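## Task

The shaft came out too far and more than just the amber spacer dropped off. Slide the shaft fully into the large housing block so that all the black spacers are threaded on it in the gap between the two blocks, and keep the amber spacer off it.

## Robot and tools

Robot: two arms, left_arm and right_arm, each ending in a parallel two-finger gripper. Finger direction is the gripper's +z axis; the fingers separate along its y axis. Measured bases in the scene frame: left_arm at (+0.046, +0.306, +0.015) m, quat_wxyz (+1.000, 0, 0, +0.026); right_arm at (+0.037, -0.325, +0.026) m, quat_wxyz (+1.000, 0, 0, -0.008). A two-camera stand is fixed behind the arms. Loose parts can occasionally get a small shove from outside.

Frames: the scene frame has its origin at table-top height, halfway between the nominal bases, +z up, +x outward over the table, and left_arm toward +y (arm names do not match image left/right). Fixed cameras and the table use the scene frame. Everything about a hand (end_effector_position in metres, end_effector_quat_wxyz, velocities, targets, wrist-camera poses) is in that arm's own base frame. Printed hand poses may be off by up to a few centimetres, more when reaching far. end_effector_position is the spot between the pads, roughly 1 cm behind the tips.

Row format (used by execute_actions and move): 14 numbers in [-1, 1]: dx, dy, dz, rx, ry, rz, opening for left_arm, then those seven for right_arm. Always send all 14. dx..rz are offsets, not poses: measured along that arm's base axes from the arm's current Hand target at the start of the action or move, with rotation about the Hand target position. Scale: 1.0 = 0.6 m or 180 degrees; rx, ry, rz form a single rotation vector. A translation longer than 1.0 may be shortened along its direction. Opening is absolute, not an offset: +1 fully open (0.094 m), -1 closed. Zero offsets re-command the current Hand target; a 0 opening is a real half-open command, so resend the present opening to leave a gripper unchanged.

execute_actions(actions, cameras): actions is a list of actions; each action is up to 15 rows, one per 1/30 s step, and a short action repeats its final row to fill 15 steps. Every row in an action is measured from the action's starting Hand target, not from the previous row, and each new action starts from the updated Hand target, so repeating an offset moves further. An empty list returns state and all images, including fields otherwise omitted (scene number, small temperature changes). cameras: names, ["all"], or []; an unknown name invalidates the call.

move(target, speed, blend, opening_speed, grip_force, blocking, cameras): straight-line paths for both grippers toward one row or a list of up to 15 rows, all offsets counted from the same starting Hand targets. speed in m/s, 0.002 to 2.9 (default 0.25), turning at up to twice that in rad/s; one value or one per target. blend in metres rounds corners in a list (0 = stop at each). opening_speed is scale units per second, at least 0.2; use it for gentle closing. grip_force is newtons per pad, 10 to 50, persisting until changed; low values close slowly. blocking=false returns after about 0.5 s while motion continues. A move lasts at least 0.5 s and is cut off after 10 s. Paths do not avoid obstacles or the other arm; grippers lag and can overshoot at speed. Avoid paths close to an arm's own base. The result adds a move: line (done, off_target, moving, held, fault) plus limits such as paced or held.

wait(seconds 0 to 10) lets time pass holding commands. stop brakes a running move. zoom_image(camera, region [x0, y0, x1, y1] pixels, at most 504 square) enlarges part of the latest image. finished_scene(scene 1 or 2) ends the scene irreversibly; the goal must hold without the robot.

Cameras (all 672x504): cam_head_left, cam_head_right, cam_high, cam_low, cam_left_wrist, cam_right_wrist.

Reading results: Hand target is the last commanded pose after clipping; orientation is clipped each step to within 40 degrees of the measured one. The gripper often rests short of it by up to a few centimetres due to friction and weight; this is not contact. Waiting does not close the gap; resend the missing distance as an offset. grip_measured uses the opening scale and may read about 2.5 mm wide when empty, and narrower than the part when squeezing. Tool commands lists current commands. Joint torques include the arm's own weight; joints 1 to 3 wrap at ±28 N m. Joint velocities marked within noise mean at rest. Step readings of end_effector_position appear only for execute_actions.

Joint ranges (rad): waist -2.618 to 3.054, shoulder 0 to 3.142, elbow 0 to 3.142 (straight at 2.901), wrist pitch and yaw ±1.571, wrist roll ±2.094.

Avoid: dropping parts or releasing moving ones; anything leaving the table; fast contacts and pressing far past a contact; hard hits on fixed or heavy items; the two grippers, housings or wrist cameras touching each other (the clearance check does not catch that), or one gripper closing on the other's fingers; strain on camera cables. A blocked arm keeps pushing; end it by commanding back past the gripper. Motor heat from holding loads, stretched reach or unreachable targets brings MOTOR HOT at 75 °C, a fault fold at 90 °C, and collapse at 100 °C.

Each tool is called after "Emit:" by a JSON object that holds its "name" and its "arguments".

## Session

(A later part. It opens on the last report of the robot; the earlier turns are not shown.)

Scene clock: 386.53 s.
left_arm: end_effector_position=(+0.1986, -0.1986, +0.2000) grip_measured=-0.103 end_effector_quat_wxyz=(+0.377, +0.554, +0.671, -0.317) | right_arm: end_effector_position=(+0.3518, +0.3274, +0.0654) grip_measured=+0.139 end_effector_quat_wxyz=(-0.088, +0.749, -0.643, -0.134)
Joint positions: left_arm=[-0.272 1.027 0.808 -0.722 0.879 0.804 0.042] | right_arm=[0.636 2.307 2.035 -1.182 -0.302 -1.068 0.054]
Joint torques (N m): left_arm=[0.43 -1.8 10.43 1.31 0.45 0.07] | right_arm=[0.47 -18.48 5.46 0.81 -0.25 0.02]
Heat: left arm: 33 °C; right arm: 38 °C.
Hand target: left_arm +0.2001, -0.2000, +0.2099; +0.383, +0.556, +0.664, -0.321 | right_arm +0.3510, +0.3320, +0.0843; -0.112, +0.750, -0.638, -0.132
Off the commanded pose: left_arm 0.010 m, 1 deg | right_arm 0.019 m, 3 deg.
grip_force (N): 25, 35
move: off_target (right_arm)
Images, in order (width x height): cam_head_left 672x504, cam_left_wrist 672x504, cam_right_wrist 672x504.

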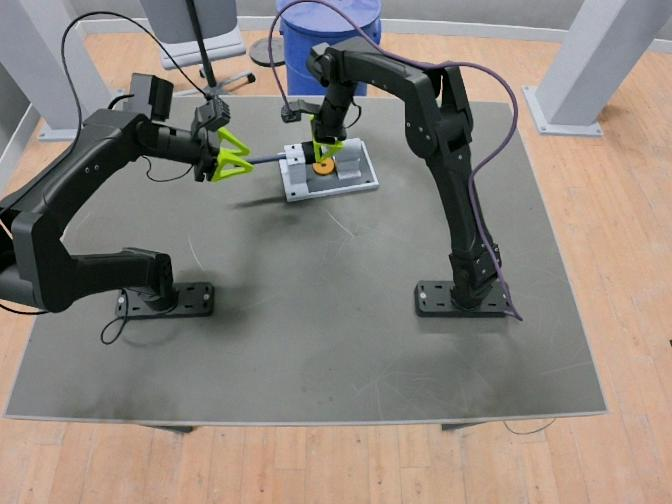

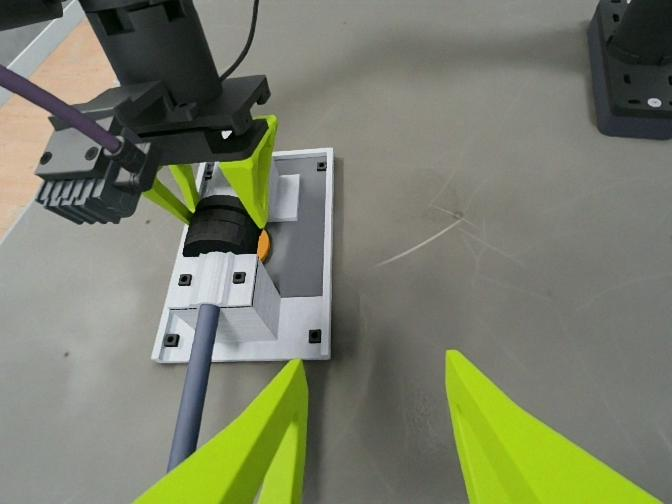

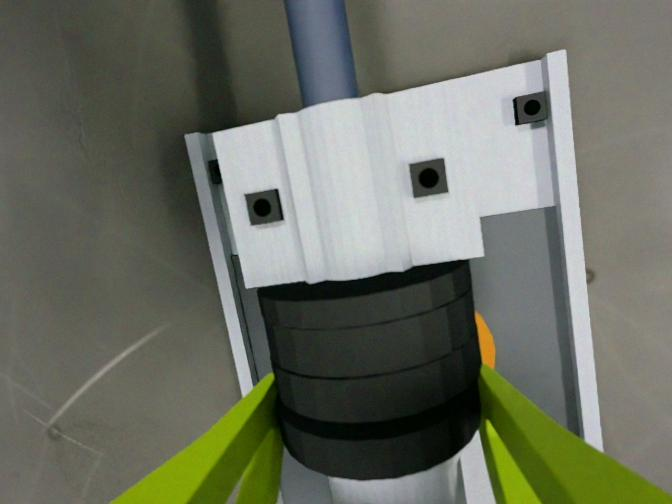

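Emit:
{"name": "move", "arguments": {"target": [0,0,0,0,0,0,-0.1, 0.0013,0.0,-0.0037,0,0,0,0.02], "speed": 0.02, "cameras": ["cam_right_wrist", "cam_high"]}}

Emit:
{"name": "zoom_image", "arguments": {"camera": "cam_right_wrist", "region": [260, 220, 500, 480]}}

Emit:
{"name": "zoom_image", "arguments": {"camera": "cam_right_wrist", "region": [160, 0, 360, 200]}}

Emit:
{"name": "zoom_image", "arguments": {"camera": "cam_high", "region": [290, 230, 360, 310]}}

Scene clock: 389.43 s.
left_arm: end_effector_position=(+0.1986, -0.1986, +0.2000) grip_measured=-0.103 end_effector_quat_wxyz=(+0.377, +0.554, +0.671, -0.317) | right_arm: end_effector_position=(+0.3524, +0.3279, +0.0655) grip_measured=+0.139 end_effector_quat_wxyz=(-0.090, +0.749, -0.643, -0.134)
Joint positions: left_arm=[-0.272 1.027 0.808 -0.722 0.879 0.804 0.042] | right_arm=[0.636 2.307 2.035 -1.179 -0.302 -1.068 0.054]
Joint torques (N m): left_arm=[0.4 -1.83 10.41 1.31 0.45 0.07] | right_arm=[0.4 -18.14 5.24 0.85 -0.24 0]
Heat: left arm: 33 °C; right arm: 38 °C.
Hand target: left_arm +0.2001, -0.2000, +0.2099; +0.383, +0.556, +0.664, -0.321 | right_arm +0.3517, +0.3320, +0.0820; -0.112, +0.750, -0.638, -0.132
Off the commanded pose: left_arm 0.010 m, 1 deg | right_arm 0.017 m, 3 deg.
grip_force (N): 25, 35
move: off_target (right_arm)
Images, in order (width x height): cam_high 672x504, cam_right_wrist 672x504.

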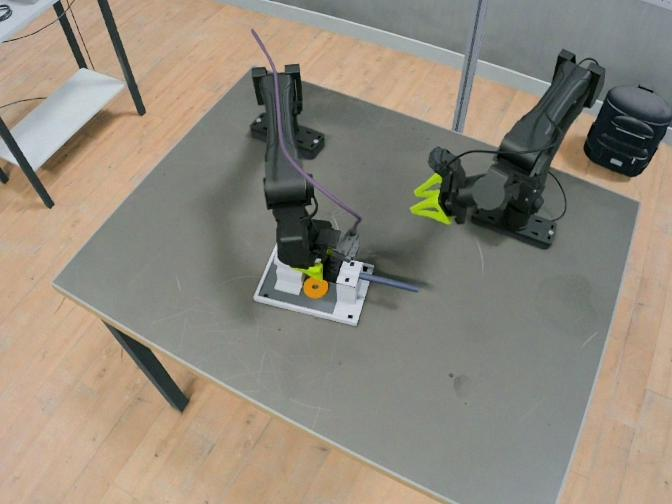

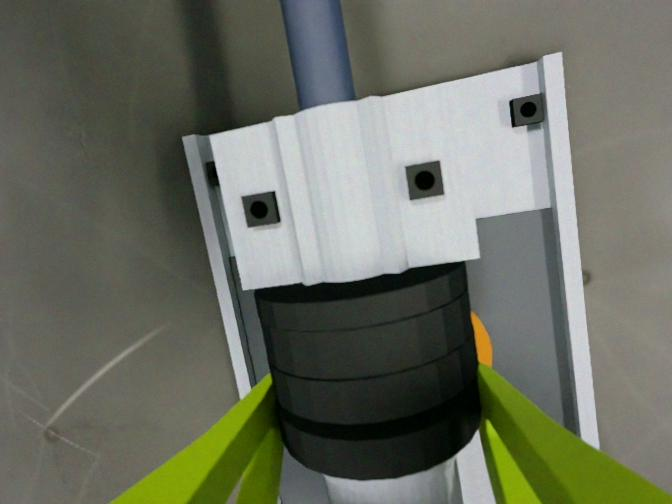

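Scaled by 1.938 from the camera's 672x504 image, which has a finer 960x720 frame.

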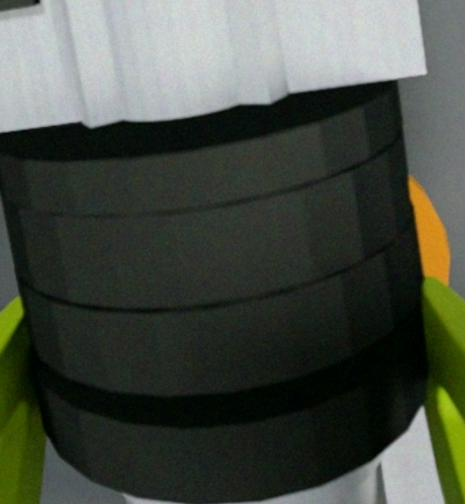

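Scaled by 2.520 from the camera's 672x504 image, which has a finer 960x720 frame.

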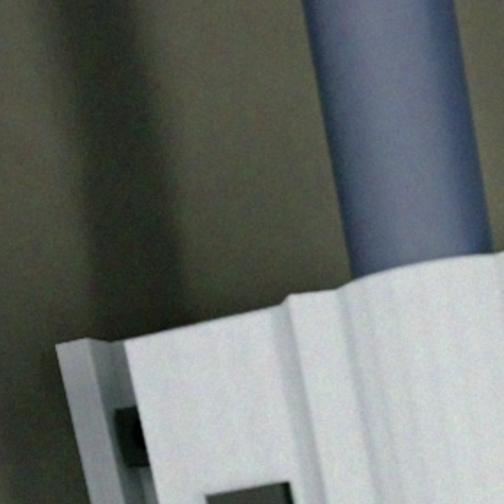

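Scaled by 6.300 from the camera's 672x504 image, which has a finer 960x720 frame.

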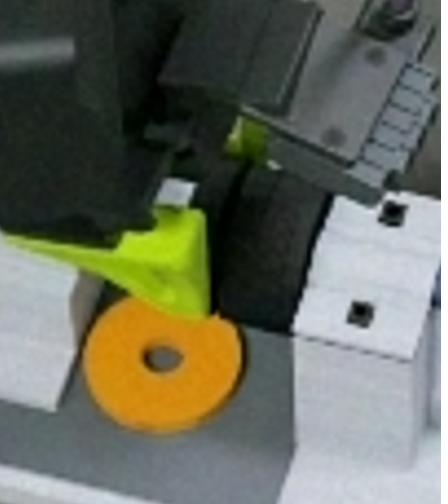

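Emit:
{"name": "move", "arguments": {"target": [0,0,0,0,0,0,-0.1, 0.0,0.0,-0.0042,0,0,0,0.02], "speed": 0.02, "cameras": ["cam_right_wrist", "cam_left_wrist"]}}

Emit:
{"name": "zoom_image", "arguments": {"camera": "cam_right_wrist", "region": [250, 340, 390, 480]}}

Emit:
{"name": "zoom_image", "arguments": {"camera": "cam_right_wrist", "region": [370, 300, 510, 440]}}

Emit:
{"name": "zoom_image", "arguments": {"camera": "cam_left_wrist", "region": [160, 170, 300, 290]}}

Scene clock: 392.17 s.
left_arm: end_effector_position=(+0.1986, -0.1986, +0.2000) grip_measured=-0.103 end_effector_quat_wxyz=(+0.377, +0.554, +0.671, -0.317) | right_arm: end_effector_position=(+0.3522, +0.3277, +0.0623) grip_measured=+0.139 end_effector_quat_wxyz=(-0.090, +0.748, -0.643, -0.134)
Joint positions: left_arm=[-0.272 1.027 0.808 -0.722 0.879 0.804 0.042] | right_arm=[0.636 2.307 2.022 -1.167 -0.302 -1.068 0.054]
Joint torques (N m): left_arm=[0.39 -1.81 10.43 1.31 0.46 0.07] | right_arm=[0.39 -18.15 5.46 0.83 -0.25 0.01]
Heat: left arm: 33 °C; right arm: 38 °C.
Hand target: left_arm +0.2001, -0.2000, +0.2099; +0.383, +0.556, +0.664, -0.321 | right_arm +0.3517, +0.3320, +0.0795; -0.112, +0.750, -0.638, -0.132
Off the commanded pose: left_arm 0.010 m, 1 deg | right_arm 0.018 m, 3 deg.
grip_force (N): 25, 35
move: off_target (right_arm)
Images, in order (width x height): cam_left_wrist 672x504, cam_right_wrist 672x504.

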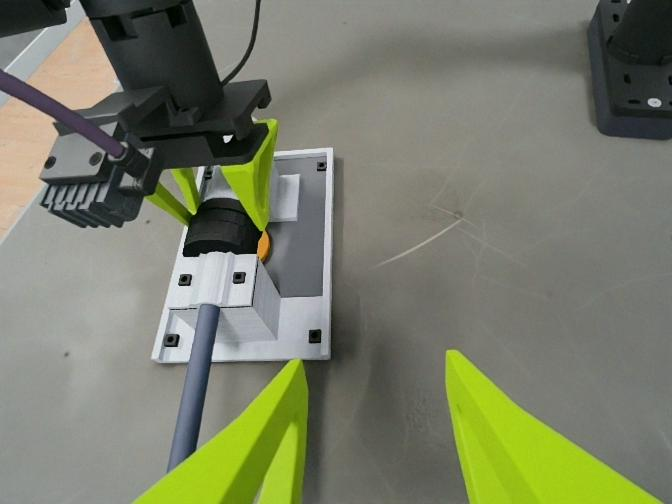

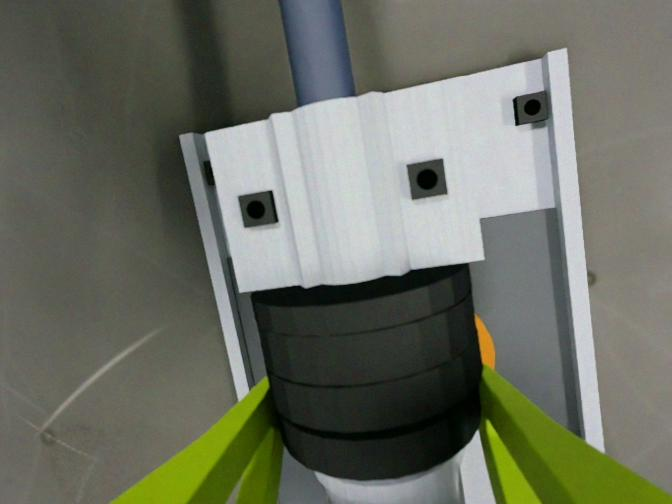

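Scaled by 3.600 from the camera's 672x504 image, which has a finer 960x720 frame.

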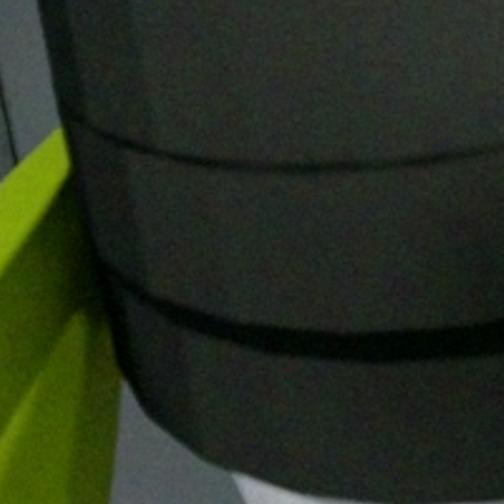

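Scaled by 3.600 from the camera's 672x504 image, which has a finer 960x720 frame.

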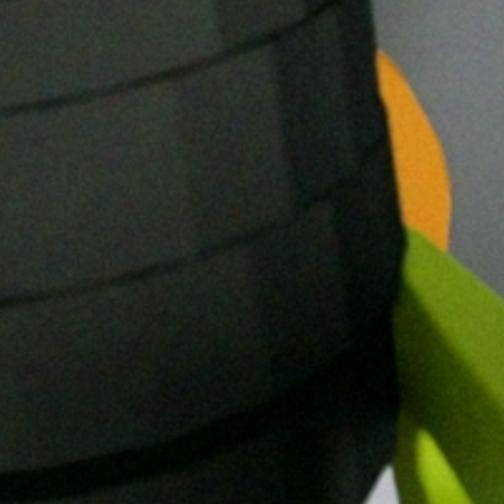

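Scaled by 3.600 from the camera's 672x504 image, which has a finer 960x720 frame.

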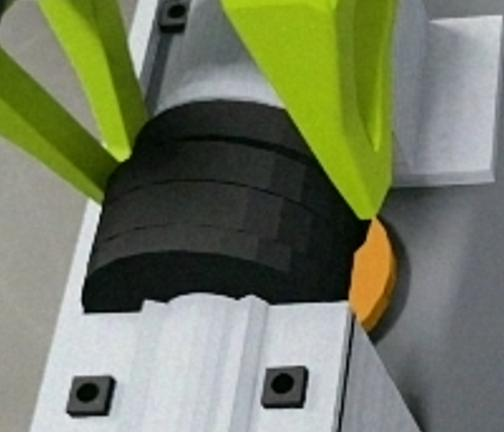

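Emit:
{"name": "zoom_image", "arguments": {"camera": "cam_left_wrist", "region": [175, 185, 275, 265]}}

Scaled by 5.040 from the camera's 672x504 image, which has a finer 960x720 frame.

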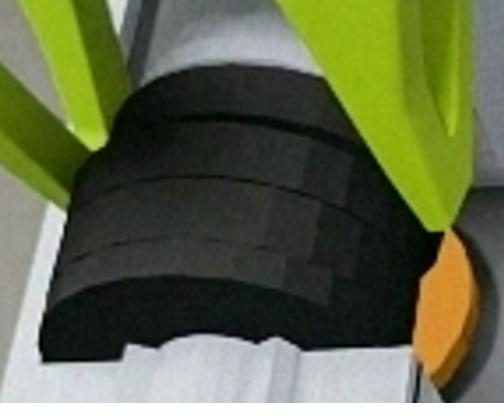

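Emit:
{"name": "move", "arguments": {"target": [0.1848,0.0483,0.0,0,0,0,0.0, 0,0,0,0,0,0,0.02], "speed": 0.12, "cameras": ["cam_left_wrist"]}}

Scene clock: 405.17 s.
left_arm: end_effector_position=(+0.3082, -0.1696, +0.2027) grip_measured=-0.003 end_effector_quat_wxyz=(+0.378, +0.555, +0.671, -0.314) | right_arm: end_effector_position=(+0.3522, +0.3277, +0.0623) grip_measured=+0.139 end_effector_quat_wxyz=(-0.090, +0.748, -0.643, -0.134)
Joint positions: left_arm=[-0.067 1.504 1.18 -0.855 0.977 1.106 0.047] | right_arm=[0.636 2.307 2.022 -1.167 -0.302 -1.068 0.054]
Joint torques (N m): left_arm=[0.25 -5.6 9.95 0.98 0.55 0.06] | right_arm=[0.4 -18.17 5.44 0.83 -0.25 0.01]
Heat: left arm: 33 °C; right arm: 38 °C.
Hand target: left_arm +0.3110, -0.1709, +0.2100; +0.383, +0.556, +0.664, -0.321 | right_arm +0.3517, +0.3320, +0.0795; -0.112, +0.750, -0.638, -0.132
Off the commanded pose: left_arm 0.008 m, 1 deg | right_arm 0.018 m, 3 deg.
grip_force (N): 25, 35
move: off_target (right_arm)
Images, in order (width x height): cam_left_wrist 672x504.

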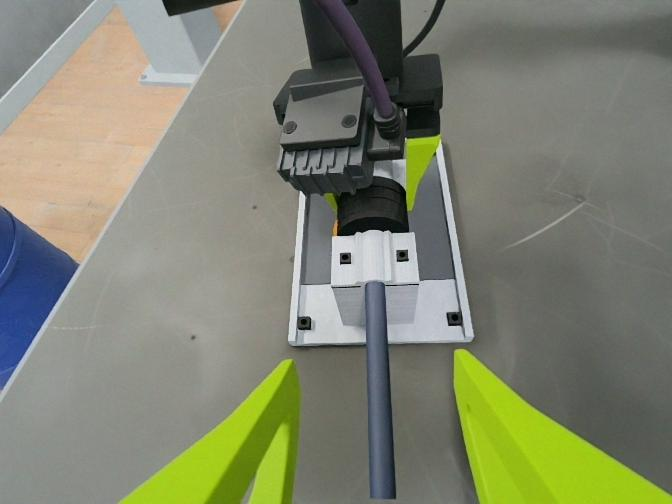

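Emit:
{"name": "move", "arguments": {"target": [0,0,-0.15,0,0,0,0.0, 0,0,0,0,0,0,0.02], "speed": 0.08, "cameras": ["cam_left_wrist"]}}

Emit:
{"name": "zoom_image", "arguments": {"camera": "cam_left_wrist", "region": [300, 130, 480, 310]}}

Scene clock: 407.33 s.
left_arm: end_effector_position=(+0.3128, -0.1701, +0.1225) grip_measured=-0.003 end_effector_quat_wxyz=(+0.383, +0.559, +0.666, -0.311) | right_arm: end_effector_position=(+0.3522, +0.3277, +0.0623) grip_measured=+0.139 end_effector_quat_wxyz=(-0.090, +0.748, -0.643, -0.134)
Joint positions: left_arm=[-0.067 1.595 0.935 -0.508 0.979 1.114 0.047] | right_arm=[0.636 2.307 2.022 -1.167 -0.302 -1.068 0.054]
Joint torques (N m): left_arm=[0.24 -6.22 5.97 1.18 0.53 0.01] | right_arm=[0.39 -18.15 5.45 0.83 -0.25 0]
Heat: left arm: 33 °C; right arm: 39 °C.
Hand target: left_arm +0.3109, -0.1710, +0.1200; +0.383, +0.556, +0.664, -0.321 | right_arm +0.3517, +0.3320, +0.0795; -0.112, +0.750, -0.638, -0.132
Off the commanded pose: left_arm 0.003 m, 1 deg | right_arm 0.018 m, 3 deg.
grip_force (N): 25, 35
move: off_target (right_arm)
Images, in order (width x height): cam_left_wrist 672x504.

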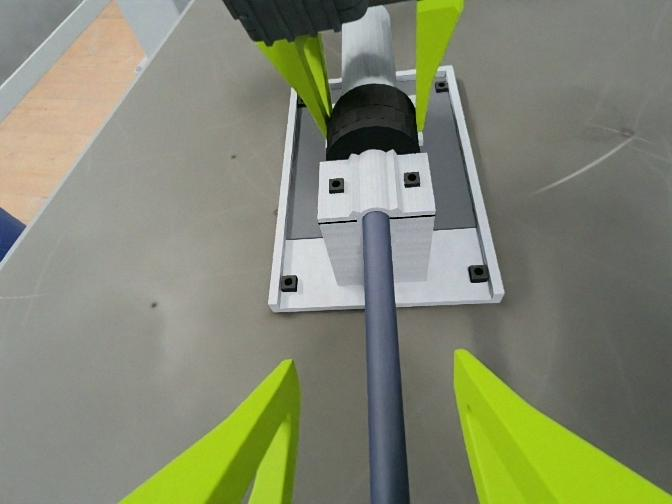

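Scaled by 2.800 from the camera's 672x504 image, which has a finer 960x720 frame.

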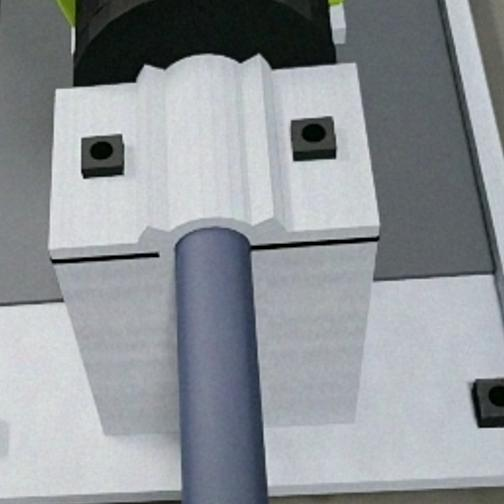

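Emit:
{"name": "zoom_image", "arguments": {"camera": "cam_left_wrist", "region": [315, 65, 435, 165]}}

Scaled by 4.200 from the camera's 672x504 image, which has a finer 960x720 frame.

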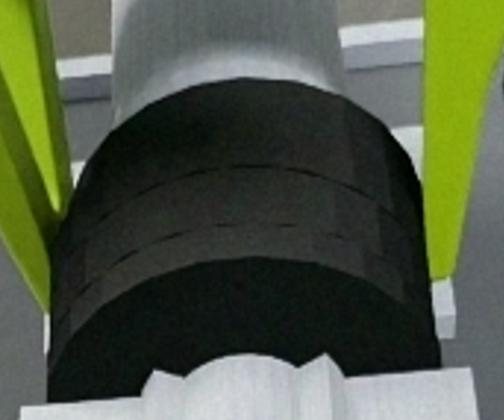

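Emit:
{"name": "zoom_image", "arguments": {"camera": "cam_left_wrist", "region": [340, 75, 410, 115]}}

Scaled by 7.200 from the camera's 672x504 image, which has a finer 960x720 frame.

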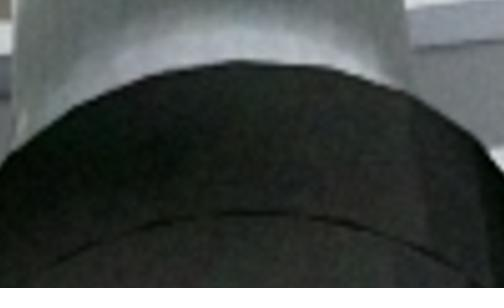

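Emit:
{"name": "move", "arguments": {"target": [0,0,0,0,0,0,0.0, 0,0,0.0133,0,0,0,0.02], "speed": 0.02}}

Scene clock: 414.50 s.
left_arm: end_effector_position=(+0.3129, -0.1701, +0.1226) grip_measured=-0.003 end_effector_quat_wxyz=(+0.383, +0.560, +0.666, -0.311) | right_arm: end_effector_position=(+0.3522, +0.3277, +0.0623) grip_measured=+0.139 end_effector_quat_wxyz=(-0.090, +0.748, -0.643, -0.134)
Joint positions: left_arm=[-0.067 1.595 0.935 -0.508 0.979 1.114 0.047] | right_arm=[0.636 2.307 2.022 -1.167 -0.302 -1.068 0.054]
Joint torques (N m): left_arm=[0.24 -6.23 5.98 1.19 0.53 0.02] | right_arm=[0.39 -18.35 7.5 0.53 -0.24 0.01]
Heat: left arm: 33 °C; right arm: 39 °C.
Hand target: left_arm +0.3109, -0.1710, +0.1199; +0.383, +0.556, +0.664, -0.321 | right_arm +0.3518, +0.3320, +0.0875; -0.112, +0.750, -0.638, -0.132
Off the commanded pose: left_arm 0.003 m, 1 deg | right_arm 0.026 m, 3 deg.
grip_force (N): 25, 35
move: off_target (right_arm)

Emit:
{"name": "move", "arguments": {"target": [0,0,0,0,0,0,0.0, 0,0,0.0083,0,0,0,0.02], "speed": 0.01}}

Scene clock: 416.20 s.
left_arm: end_effector_position=(+0.3129, -0.1701, +0.1226) grip_measured=-0.003 end_effector_quat_wxyz=(+0.383, +0.560, +0.666, -0.311) | right_arm: end_effector_position=(+0.3489, +0.3253, +0.0618) grip_measured=+0.139 end_effector_quat_wxyz=(-0.082, +0.748, -0.644, -0.136)
Joint positions: left_arm=[-0.067 1.595 0.935 -0.508 0.979 1.114 0.047] | right_arm=[0.636 2.307 2.022 -1.183 -0.302 -1.068 0.054]
Joint torques (N m): left_arm=[0.23 -6.22 5.98 1.19 0.53 0.02] | right_arm=[0.39 -18.48 8.84 0.5 -0.25 0.01]
Heat: left arm: 33 °C; right arm: 39 °C.
Hand target: left_arm +0.3109, -0.1710, +0.1199; +0.383, +0.556, +0.664, -0.321 | right_arm +0.3518, +0.3320, +0.0925; -0.112, +0.750, -0.638, -0.132
Off the commanded pose: left_arm 0.003 m, 1 deg | right_arm 0.032 m, 4 deg.
grip_force (N): 25, 35
move: off_target (right_arm)

Emit:
{"name": "move", "arguments": {"target": [0,0,0,0,0,0,0.0, 0.0017,0.0016,0,0,0,0,0.02], "speed": 0.01}}

Scene clock: 418.97 s.
left_arm: end_effector_position=(+0.3129, -0.1701, +0.1226) grip_measured=-0.003 end_effector_quat_wxyz=(+0.383, +0.560, +0.666, -0.311) | right_arm: end_effector_position=(+0.3481, +0.3247, +0.0617) grip_measured=+0.139 end_effector_quat_wxyz=(-0.080, +0.748, -0.645, -0.136)
Joint positions: left_arm=[-0.067 1.595 0.935 -0.508 0.979 1.114 0.047] | right_arm=[0.636 2.307 2.022 -1.188 -0.302 -1.068 0.054]
Joint torques (N m): left_arm=[0.24 -6.22 5.97 1.2 0.53 0.01] | right_arm=[0.42 -17.92 9.66 0.47 -0.24 0.01]
Heat: left arm: 33 °C; right arm: 39 °C.
Hand target: left_arm +0.3109, -0.1710, +0.1199; +0.383, +0.556, +0.664, -0.321 | right_arm +0.3527, +0.3329, +0.0925; -0.112, +0.750, -0.638, -0.132
Off the commanded pose: left_arm 0.003 m, 1 deg | right_arm 0.032 m, 4 deg.
grip_force (N): 25, 35
move: off_target (right_arm)

Emit:
{"name": "move", "arguments": {"target": [0,0,0,0,0,0,0.0, 0,0,0.01,0,0,0,0.02], "speed": 0.03, "cameras": []}}

Scene clock: 423.80 s.
left_arm: end_effector_position=(+0.3129, -0.1701, +0.1226) grip_measured=-0.003 end_effector_quat_wxyz=(+0.383, +0.560, +0.666, -0.311) | right_arm: end_effector_position=(+0.3490, +0.3253, +0.0689) grip_measured=+0.139 end_effector_quat_wxyz=(-0.081, +0.748, -0.645, -0.136)
Joint positions: left_arm=[-0.067 1.595 0.935 -0.508 0.979 1.114 0.047] | right_arm=[0.636 2.307 2.051 -1.212 -0.302 -1.068 0.054]
Joint torques (N m): left_arm=[0.24 -6.22 5.98 1.19 0.53 0.02] | right_arm=[0.42 -17.72 9.59 0.47 -0.25 0.01]
Heat: left arm: 33 °C; right arm: 39 °C.
Hand target: left_arm +0.3109, -0.1710, +0.1199; +0.383, +0.556, +0.664, -0.321 | right_arm +0.3528, +0.3330, +0.0985; -0.112, +0.750, -0.638, -0.132
Off the commanded pose: left_arm 0.003 m, 1 deg | right_arm 0.031 m, 4 deg.
grip_force (N): 25, 35
move: off_target (right_arm)
No camera images: "cameras" was empty.

Emit:
{"name": "move", "arguments": {"target": [0,0,0,0,0,0,0.0, 0,0,-0.0167,0,0,0,0.02], "speed": 0.03, "cameras": []}}

Emit:
{"name": "move", "arguments": {"target": [0,0,0,0,0,0,0.0, 0,0,-0.0083,0,0,0,0.02], "speed": 0.03, "cameras": []}}

Scene clock: 425.20 s.
left_arm: end_effector_position=(+0.3129, -0.1701, +0.1226) grip_measured=-0.003 end_effector_quat_wxyz=(+0.383, +0.560, +0.666, -0.311) | right_arm: end_effector_position=(+0.3505, +0.3264, +0.0691) grip_measured=+0.139 end_effector_quat_wxyz=(-0.085, +0.748, -0.644, -0.135)
Joint positions: left_arm=[-0.067 1.595 0.935 -0.508 0.979 1.114 0.047] | right_arm=[0.636 2.307 2.051 -1.205 -0.302 -1.068 0.054]
Joint torques (N m): left_arm=[0.24 -6.23 5.98 1.19 0.53 0.02] | right_arm=[0.42 -17.61 6.71 0.8 -0.25 0.01]
Heat: left arm: 33 °C; right arm: 39 °C.
Hand target: left_arm +0.3109, -0.1710, +0.1199; +0.383, +0.556, +0.664, -0.321 | right_arm +0.3528, +0.3330, +0.0885; -0.112, +0.750, -0.638, -0.132
Off the commanded pose: left_arm 0.003 m, 1 deg | right_arm 0.021 m, 3 deg.
grip_force (N): 25, 35
move: off_target (right_arm)
No camera images: "cameras" was empty.

Scene clock: 425.90 s.
left_arm: end_effector_position=(+0.3129, -0.1701, +0.1226) grip_measured=-0.003 end_effector_quat_wxyz=(+0.383, +0.560, +0.666, -0.311) | right_arm: end_effector_position=(+0.3529, +0.3282, +0.0694) grip_measured=+0.139 end_effector_quat_wxyz=(-0.091, +0.749, -0.643, -0.134)
Joint positions: left_arm=[-0.067 1.595 0.935 -0.508 0.979 1.114 0.047] | right_arm=[0.636 2.307 2.051 -1.192 -0.302 -1.068 0.054]
Joint torques (N m): left_arm=[0.24 -6.22 5.96 1.19 0.53 0.02] | right_arm=[0.42 -17.47 5.41 0.89 -0.25 0.01]
Heat: left arm: 33 °C; right arm: 39 °C.
Hand target: left_arm +0.3109, -0.1710, +0.1199; +0.383, +0.556, +0.664, -0.321 | right_arm +0.3528, +0.3329, +0.0835; -0.112, +0.750, -0.638, -0.132
Off the commanded pose: left_arm 0.003 m, 1 deg | right_arm 0.015 m, 3 deg.
grip_force (N): 25, 35
move: off_target (right_arm)
No camera images: "cameras" was empty.

Emit:
{"name": "move", "arguments": {"target": [0,0,0,0,0,0,0.0, 0,0,-0.0045,0,0,0,0.02], "speed": 0.03, "cameras": []}}

Scene clock: 427.33 s.
left_arm: end_effector_position=(+0.3129, -0.1701, +0.1226) grip_measured=-0.003 end_effector_quat_wxyz=(+0.383, +0.560, +0.666, -0.311) | right_arm: end_effector_position=(+0.3529, +0.3281, +0.0664) grip_measured=+0.139 end_effector_quat_wxyz=(-0.091, +0.749, -0.643, -0.134)
Joint positions: left_arm=[-0.067 1.595 0.935 -0.508 0.979 1.114 0.047] | right_arm=[0.636 2.307 2.039 -1.18 -0.302 -1.068 0.054]
Joint torques (N m): left_arm=[0.23 -6.23 5.98 1.19 0.53 0.02] | right_arm=[0.42 -17.47 5.49 0.88 -0.25 0.01]
Heat: left arm: 33 °C; right arm: 39 °C.
Hand target: left_arm +0.3109, -0.1710, +0.1199; +0.383, +0.556, +0.664, -0.321 | right_arm +0.3528, +0.3330, +0.0808; -0.112, +0.750, -0.638, -0.132
Off the commanded pose: left_arm 0.003 m, 1 deg | right_arm 0.015 m, 3 deg.
grip_force (N): 25, 35
move: off_target (right_arm)
No camera images: "cameras" was empty.

Emit:
{"name": "move", "arguments": {"target": [0,0,0,0,0,0,0.0, 0,0,-0.0027,0,0,0,0.02], "speed": 0.03, "cameras": ["cam_right_wrist", "cam_left_wrist"]}}

Scene clock: 428.47 s.
left_arm: end_effector_position=(+0.3129, -0.1701, +0.1226) grip_measured=-0.003 end_effector_quat_wxyz=(+0.383, +0.560, +0.666, -0.311) | right_arm: end_effector_position=(+0.3530, +0.3282, +0.0665) grip_measured=+0.139 end_effector_quat_wxyz=(-0.091, +0.749, -0.643, -0.133)
Joint positions: left_arm=[-0.067 1.595 0.935 -0.508 0.979 1.114 0.047] | right_arm=[0.636 2.307 2.039 -1.18 -0.302 -1.068 0.054]
Joint torques (N m): left_arm=[0.25 -6.22 5.98 1.19 0.53 0.02] | right_arm=[0.43 -17.43 5.09 0.93 -0.25 0.01]
Heat: left arm: 33 °C; right arm: 39 °C.
Hand target: left_arm +0.3109, -0.1710, +0.1199; +0.383, +0.556, +0.664, -0.321 | right_arm +0.3528, +0.3330, +0.0792; -0.112, +0.750, -0.638, -0.132
Off the commanded pose: left_arm 0.003 m, 1 deg | right_arm 0.014 m, 2 deg.
grip_force (N): 25, 35
move: off_target (right_arm)
Images, in order (width x height): cam_left_wrist 672x504, cam_right_wrist 672x504.

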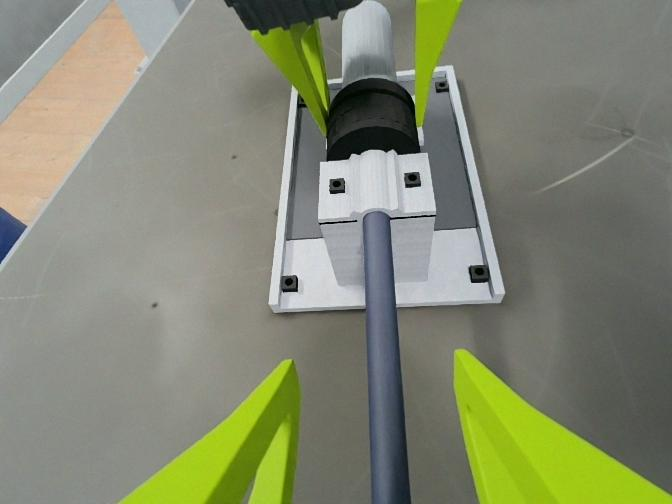

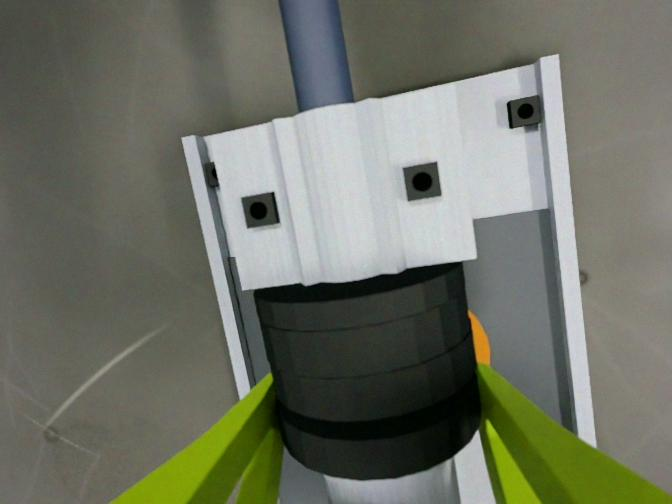

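Emit:
{"name": "zoom_image", "arguments": {"camera": "cam_left_wrist", "region": [315, 65, 435, 165]}}

Emit:
{"name": "zoom_image", "arguments": {"camera": "cam_right_wrist", "region": [236, 340, 516, 504]}}

Scaled by 4.200 from the camera's 672x504 image, which has a finer 960x720 frame.

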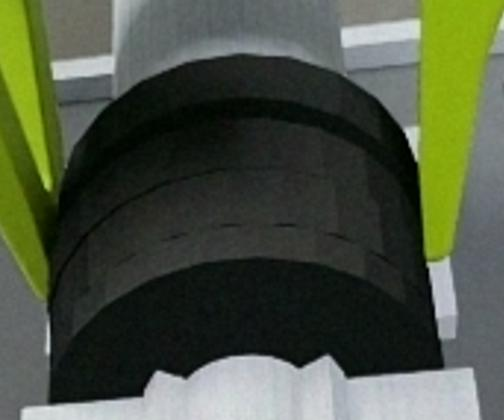

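Scaled by 1.800 from the camera's 672x504 image, which has a finer 960x720 frame.

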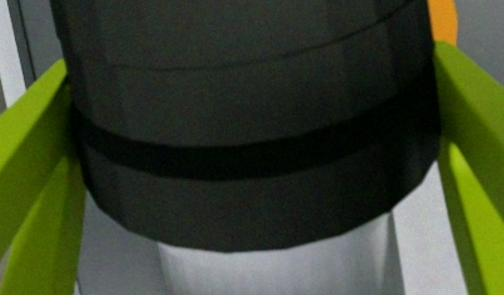

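Emit:
{"name": "move", "arguments": {"target": [0,0,0,0,0,0,0.0, 0,0,-0.0020,0,0,0,0.02], "speed": 0.03, "cameras": []}}

Scene clock: 429.90 s.
left_arm: end_effector_position=(+0.3129, -0.1701, +0.1226) grip_measured=-0.003 end_effector_quat_wxyz=(+0.383, +0.560, +0.666, -0.311) | right_arm: end_effector_position=(+0.3528, +0.3281, +0.0637) grip_measured=+0.139 end_effector_quat_wxyz=(-0.091, +0.749, -0.643, -0.134)
Joint positions: left_arm=[-0.067 1.595 0.935 -0.508 0.979 1.114 0.047] | right_arm=[0.636 2.307 2.028 -1.169 -0.302 -1.068 0.054]
Joint torques (N m): left_arm=[0.23 -6.22 5.98 1.19 0.53 0.02] | right_arm=[0.4 -17.46 5.48 0.88 -0.25 0.01]
Heat: left arm: 33 °C; right arm: 40 °C.
Hand target: left_arm +0.3109, -0.1710, +0.1199; +0.383, +0.556, +0.664, -0.321 | right_arm +0.3527, +0.3329, +0.0779; -0.112, +0.750, -0.638, -0.132
Off the commanded pose: left_arm 0.003 m, 1 deg | right_arm 0.015 m, 3 deg.
grip_force (N): 25, 35
move: off_target (right_arm)
No camera images: "cameras" was empty.

Emit:
{"name": "execute_actions", "arguments": {"actions": [], "cameras": ["cam_right_wrist", "cam_left_wrist"]}}

Emit:
{"name": "zoom_image", "arguments": {"camera": "cam_left_wrist", "region": [315, 65, 435, 165]}}

Emit:
{"name": "zoom_image", "arguments": {"camera": "cam_right_wrist", "region": [236, 340, 516, 504]}}

Scene clock: 430.27 s.
left_arm: end_effector_position=(+0.3129, -0.1701, +0.1226) grip_measured=-0.003 end_effector_quat_wxyz=(+0.383, +0.560, +0.666, -0.311) | right_arm: end_effector_position=(+0.3528, +0.3281, +0.0637) grip_measured=+0.139 end_effector_quat_wxyz=(-0.091, +0.749, -0.643, -0.134)
Joint positions: left_arm=[-0.067 1.595 0.935 -0.508 0.979 1.114 0.047] | right_arm=[0.636 2.307 2.028 -1.169 -0.302 -1.068 0.054]
Joint velocities: within noise
Joint torques (N m): left_arm=[0.25 -6.23 5.98 1.19 0.53 0.02] | right_arm=[0.42 -17.44 5.49 0.88 -0.25 0.01]
Motor temperatures (°C): left_arm=[25 27 33 32 25 23 27] | right_arm=[25 40 30 27 24 25 26]
Heat: left arm: 33 °C; right arm: 40 °C.
Hand target: left_arm +0.3109, -0.1710, +0.1199; +0.383, +0.556, +0.664, -0.321 | right_arm +0.3527, +0.3329, +0.0779; -0.112, +0.750, -0.638, -0.132
Tool commands: left_gripper/opening=+0.0 right_gripper/opening=+0.02
Off the commanded pose: left_arm 0.003 m, 1 deg | right_arm 0.015 m, 3 deg.
grip_force (N): 25, 35
Images, in order (width x height): cam_left_wrist 672x504, cam_right_wrist 672x504.

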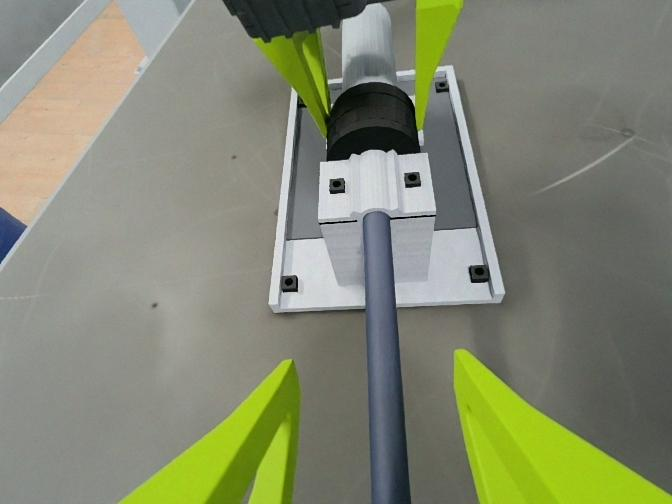

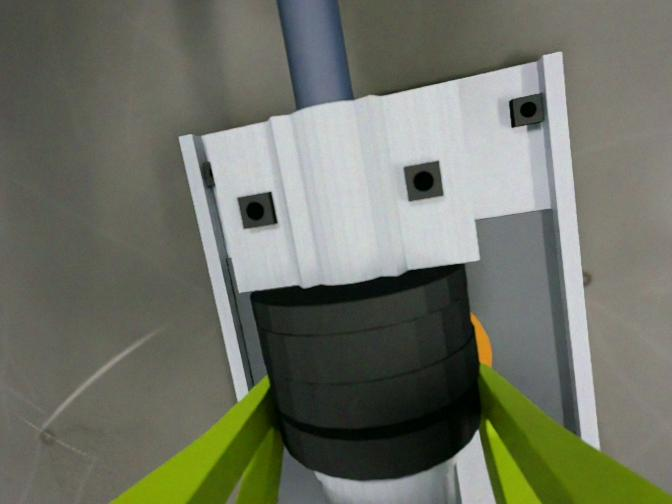

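Scaled by 4.200 from the camera's 672x504 image, which has a finer 960x720 frame.

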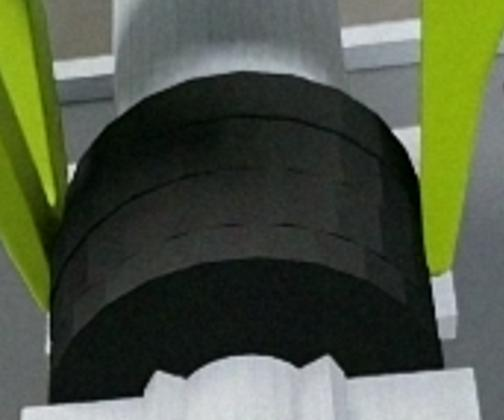

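Scaled by 1.800 from the camera's 672x504 image, which has a finer 960x720 frame.

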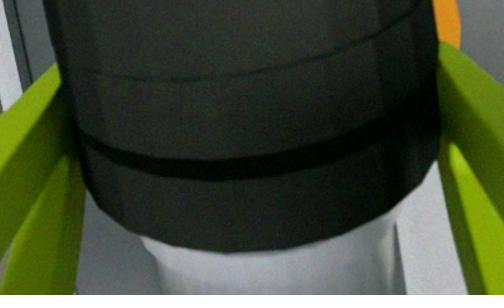

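Emit:
{"name": "zoom_image", "arguments": {"camera": "cam_right_wrist", "region": [320, 270, 420, 370]}}

Emit:
{"name": "zoom_image", "arguments": {"camera": "cam_right_wrist", "region": [320, 360, 440, 500]}}

Scaled by 5.040 from the camera's 672x504 image, which has a finer 960x720 frame.

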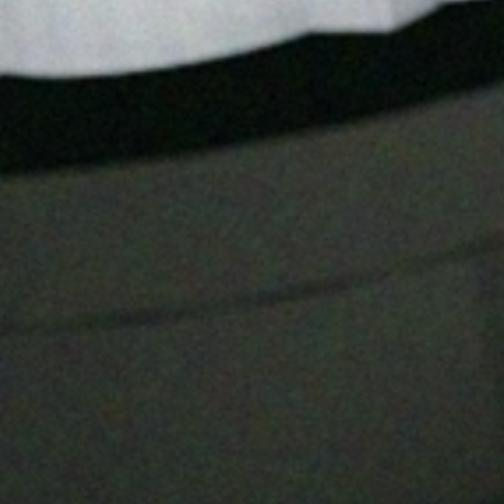

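Scaled by 3.600 from the camera's 672x504 image, which has a finer 960x720 frame.

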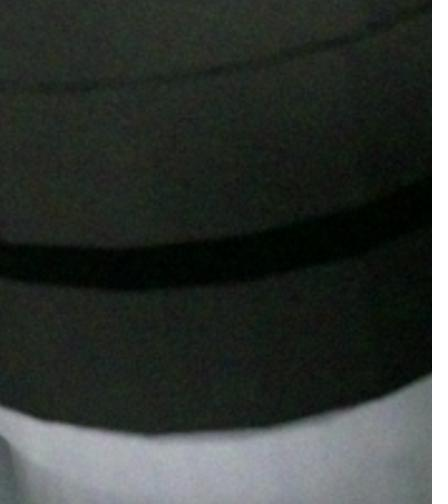

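Emit:
{"name": "zoom_image", "arguments": {"camera": "cam_right_wrist", "region": [170, 120, 300, 250]}}

Emit:
{"name": "zoom_image", "arguments": {"camera": "cam_right_wrist", "region": [500, 40, 620, 160]}}

Emit:
{"name": "zoom_image", "arguments": {"camera": "cam_right_wrist", "region": [500, 340, 620, 460]}}

Emit:
{"name": "zoom_image", "arguments": {"camera": "cam_right_wrist", "region": [190, 300, 290, 400]}}

Scaled by 3.877 from the camera's 672x504 image, which has a finer 960x720 frame.

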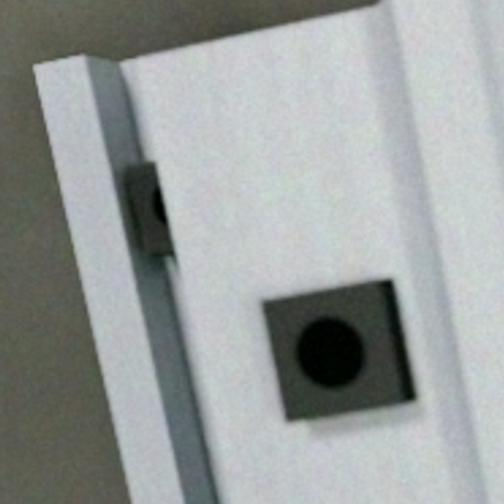

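Scaled by 4.200 from the camera's 672x504 image, which has a finer 960x720 frame.

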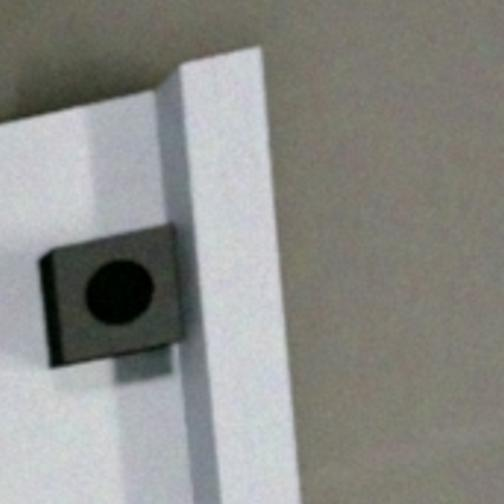

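Scaled by 4.200 from the camera's 672x504 image, which has a finer 960x720 frame.

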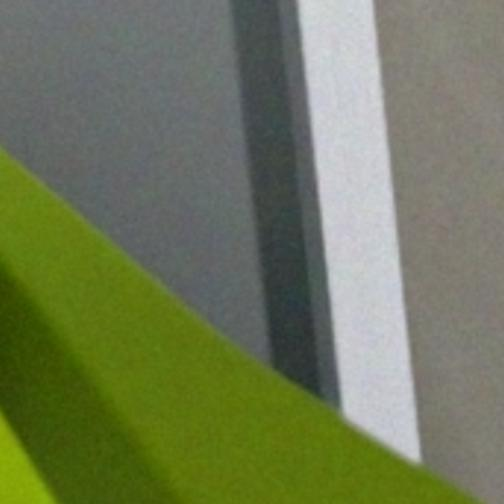

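Scaled by 5.040 from the camera's 672x504 image, which has a finer 960x720 frame.

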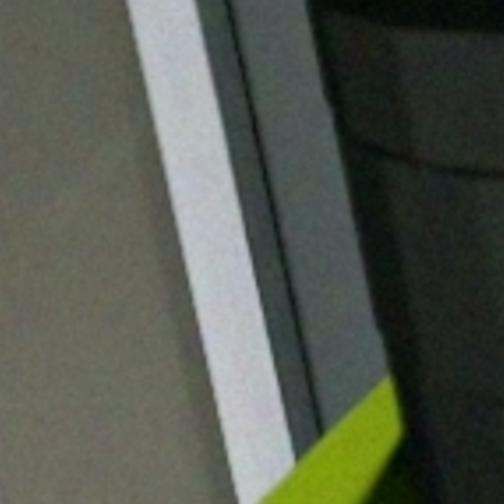

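Emit:
{"name": "zoom_image", "arguments": {"camera": "cam_right_wrist", "region": [240, 280, 300, 340]}}

Emit:
{"name": "zoom_image", "arguments": {"camera": "cam_right_wrist", "region": [250, 350, 320, 420]}}

Emit:
{"name": "zoom_image", "arguments": {"camera": "cam_right_wrist", "region": [440, 260, 500, 320]}}

Emit:
{"name": "zoom_image", "arguments": {"camera": "cam_right_wrist", "region": [440, 330, 500, 400]}}

Scaled by 8.400 from the camera's 672x504 image, which has a finer 960x720 frame.

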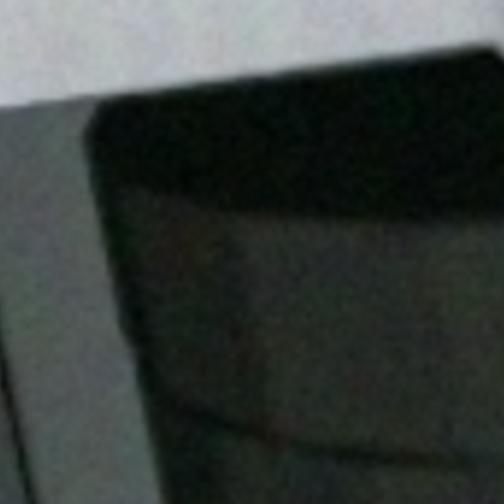

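Scaled by 7.200 from the camera's 672x504 image, which has a finer 960x720 frame.

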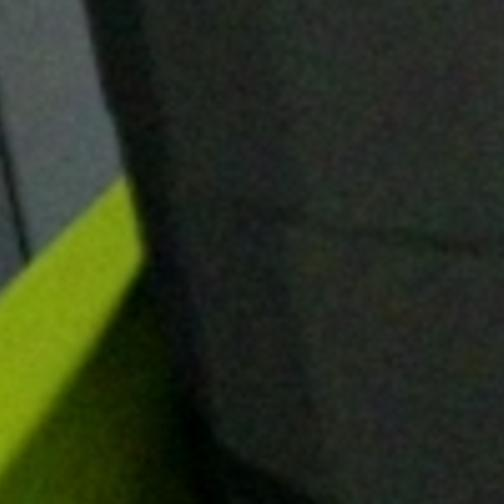

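Scaled by 8.400 from the camera's 672x504 image, which has a finer 960x720 frame.

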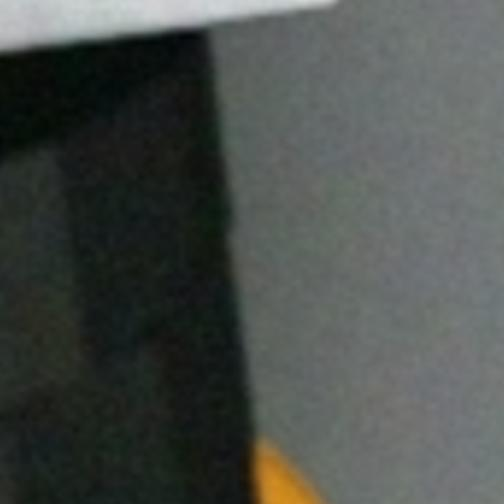

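Scaled by 7.200 from the camera's 672x504 image, which has a finer 960x720 frame.

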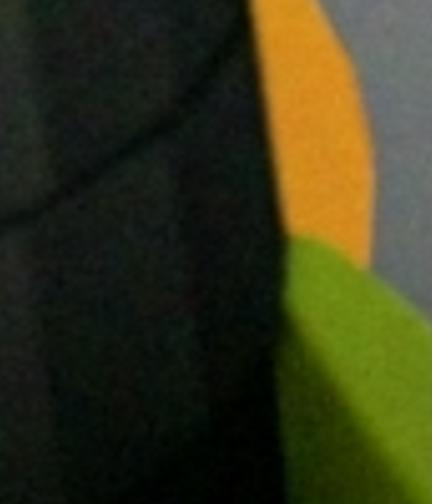

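Emit:
{"name": "zoom_image", "arguments": {"camera": "cam_right_wrist", "region": [260, 390, 320, 460]}}

Emit:
{"name": "zoom_image", "arguments": {"camera": "cam_right_wrist", "region": [440, 370, 500, 440]}}

Scaled by 7.200 from the camera's 672x504 image, which has a finer 960x720 frame.

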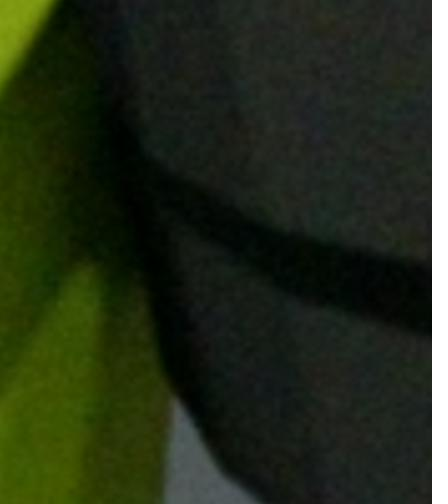

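Scaled by 7.200 from the camera's 672x504 image, which has a finer 960x720 frame.

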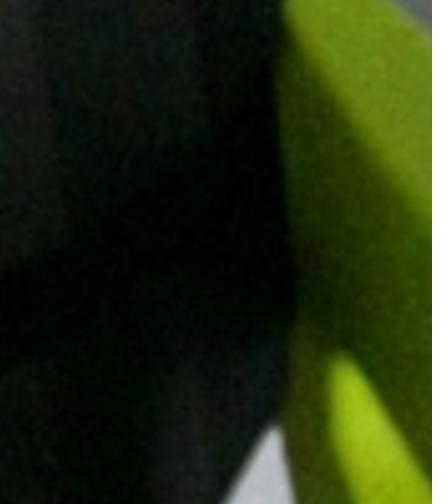

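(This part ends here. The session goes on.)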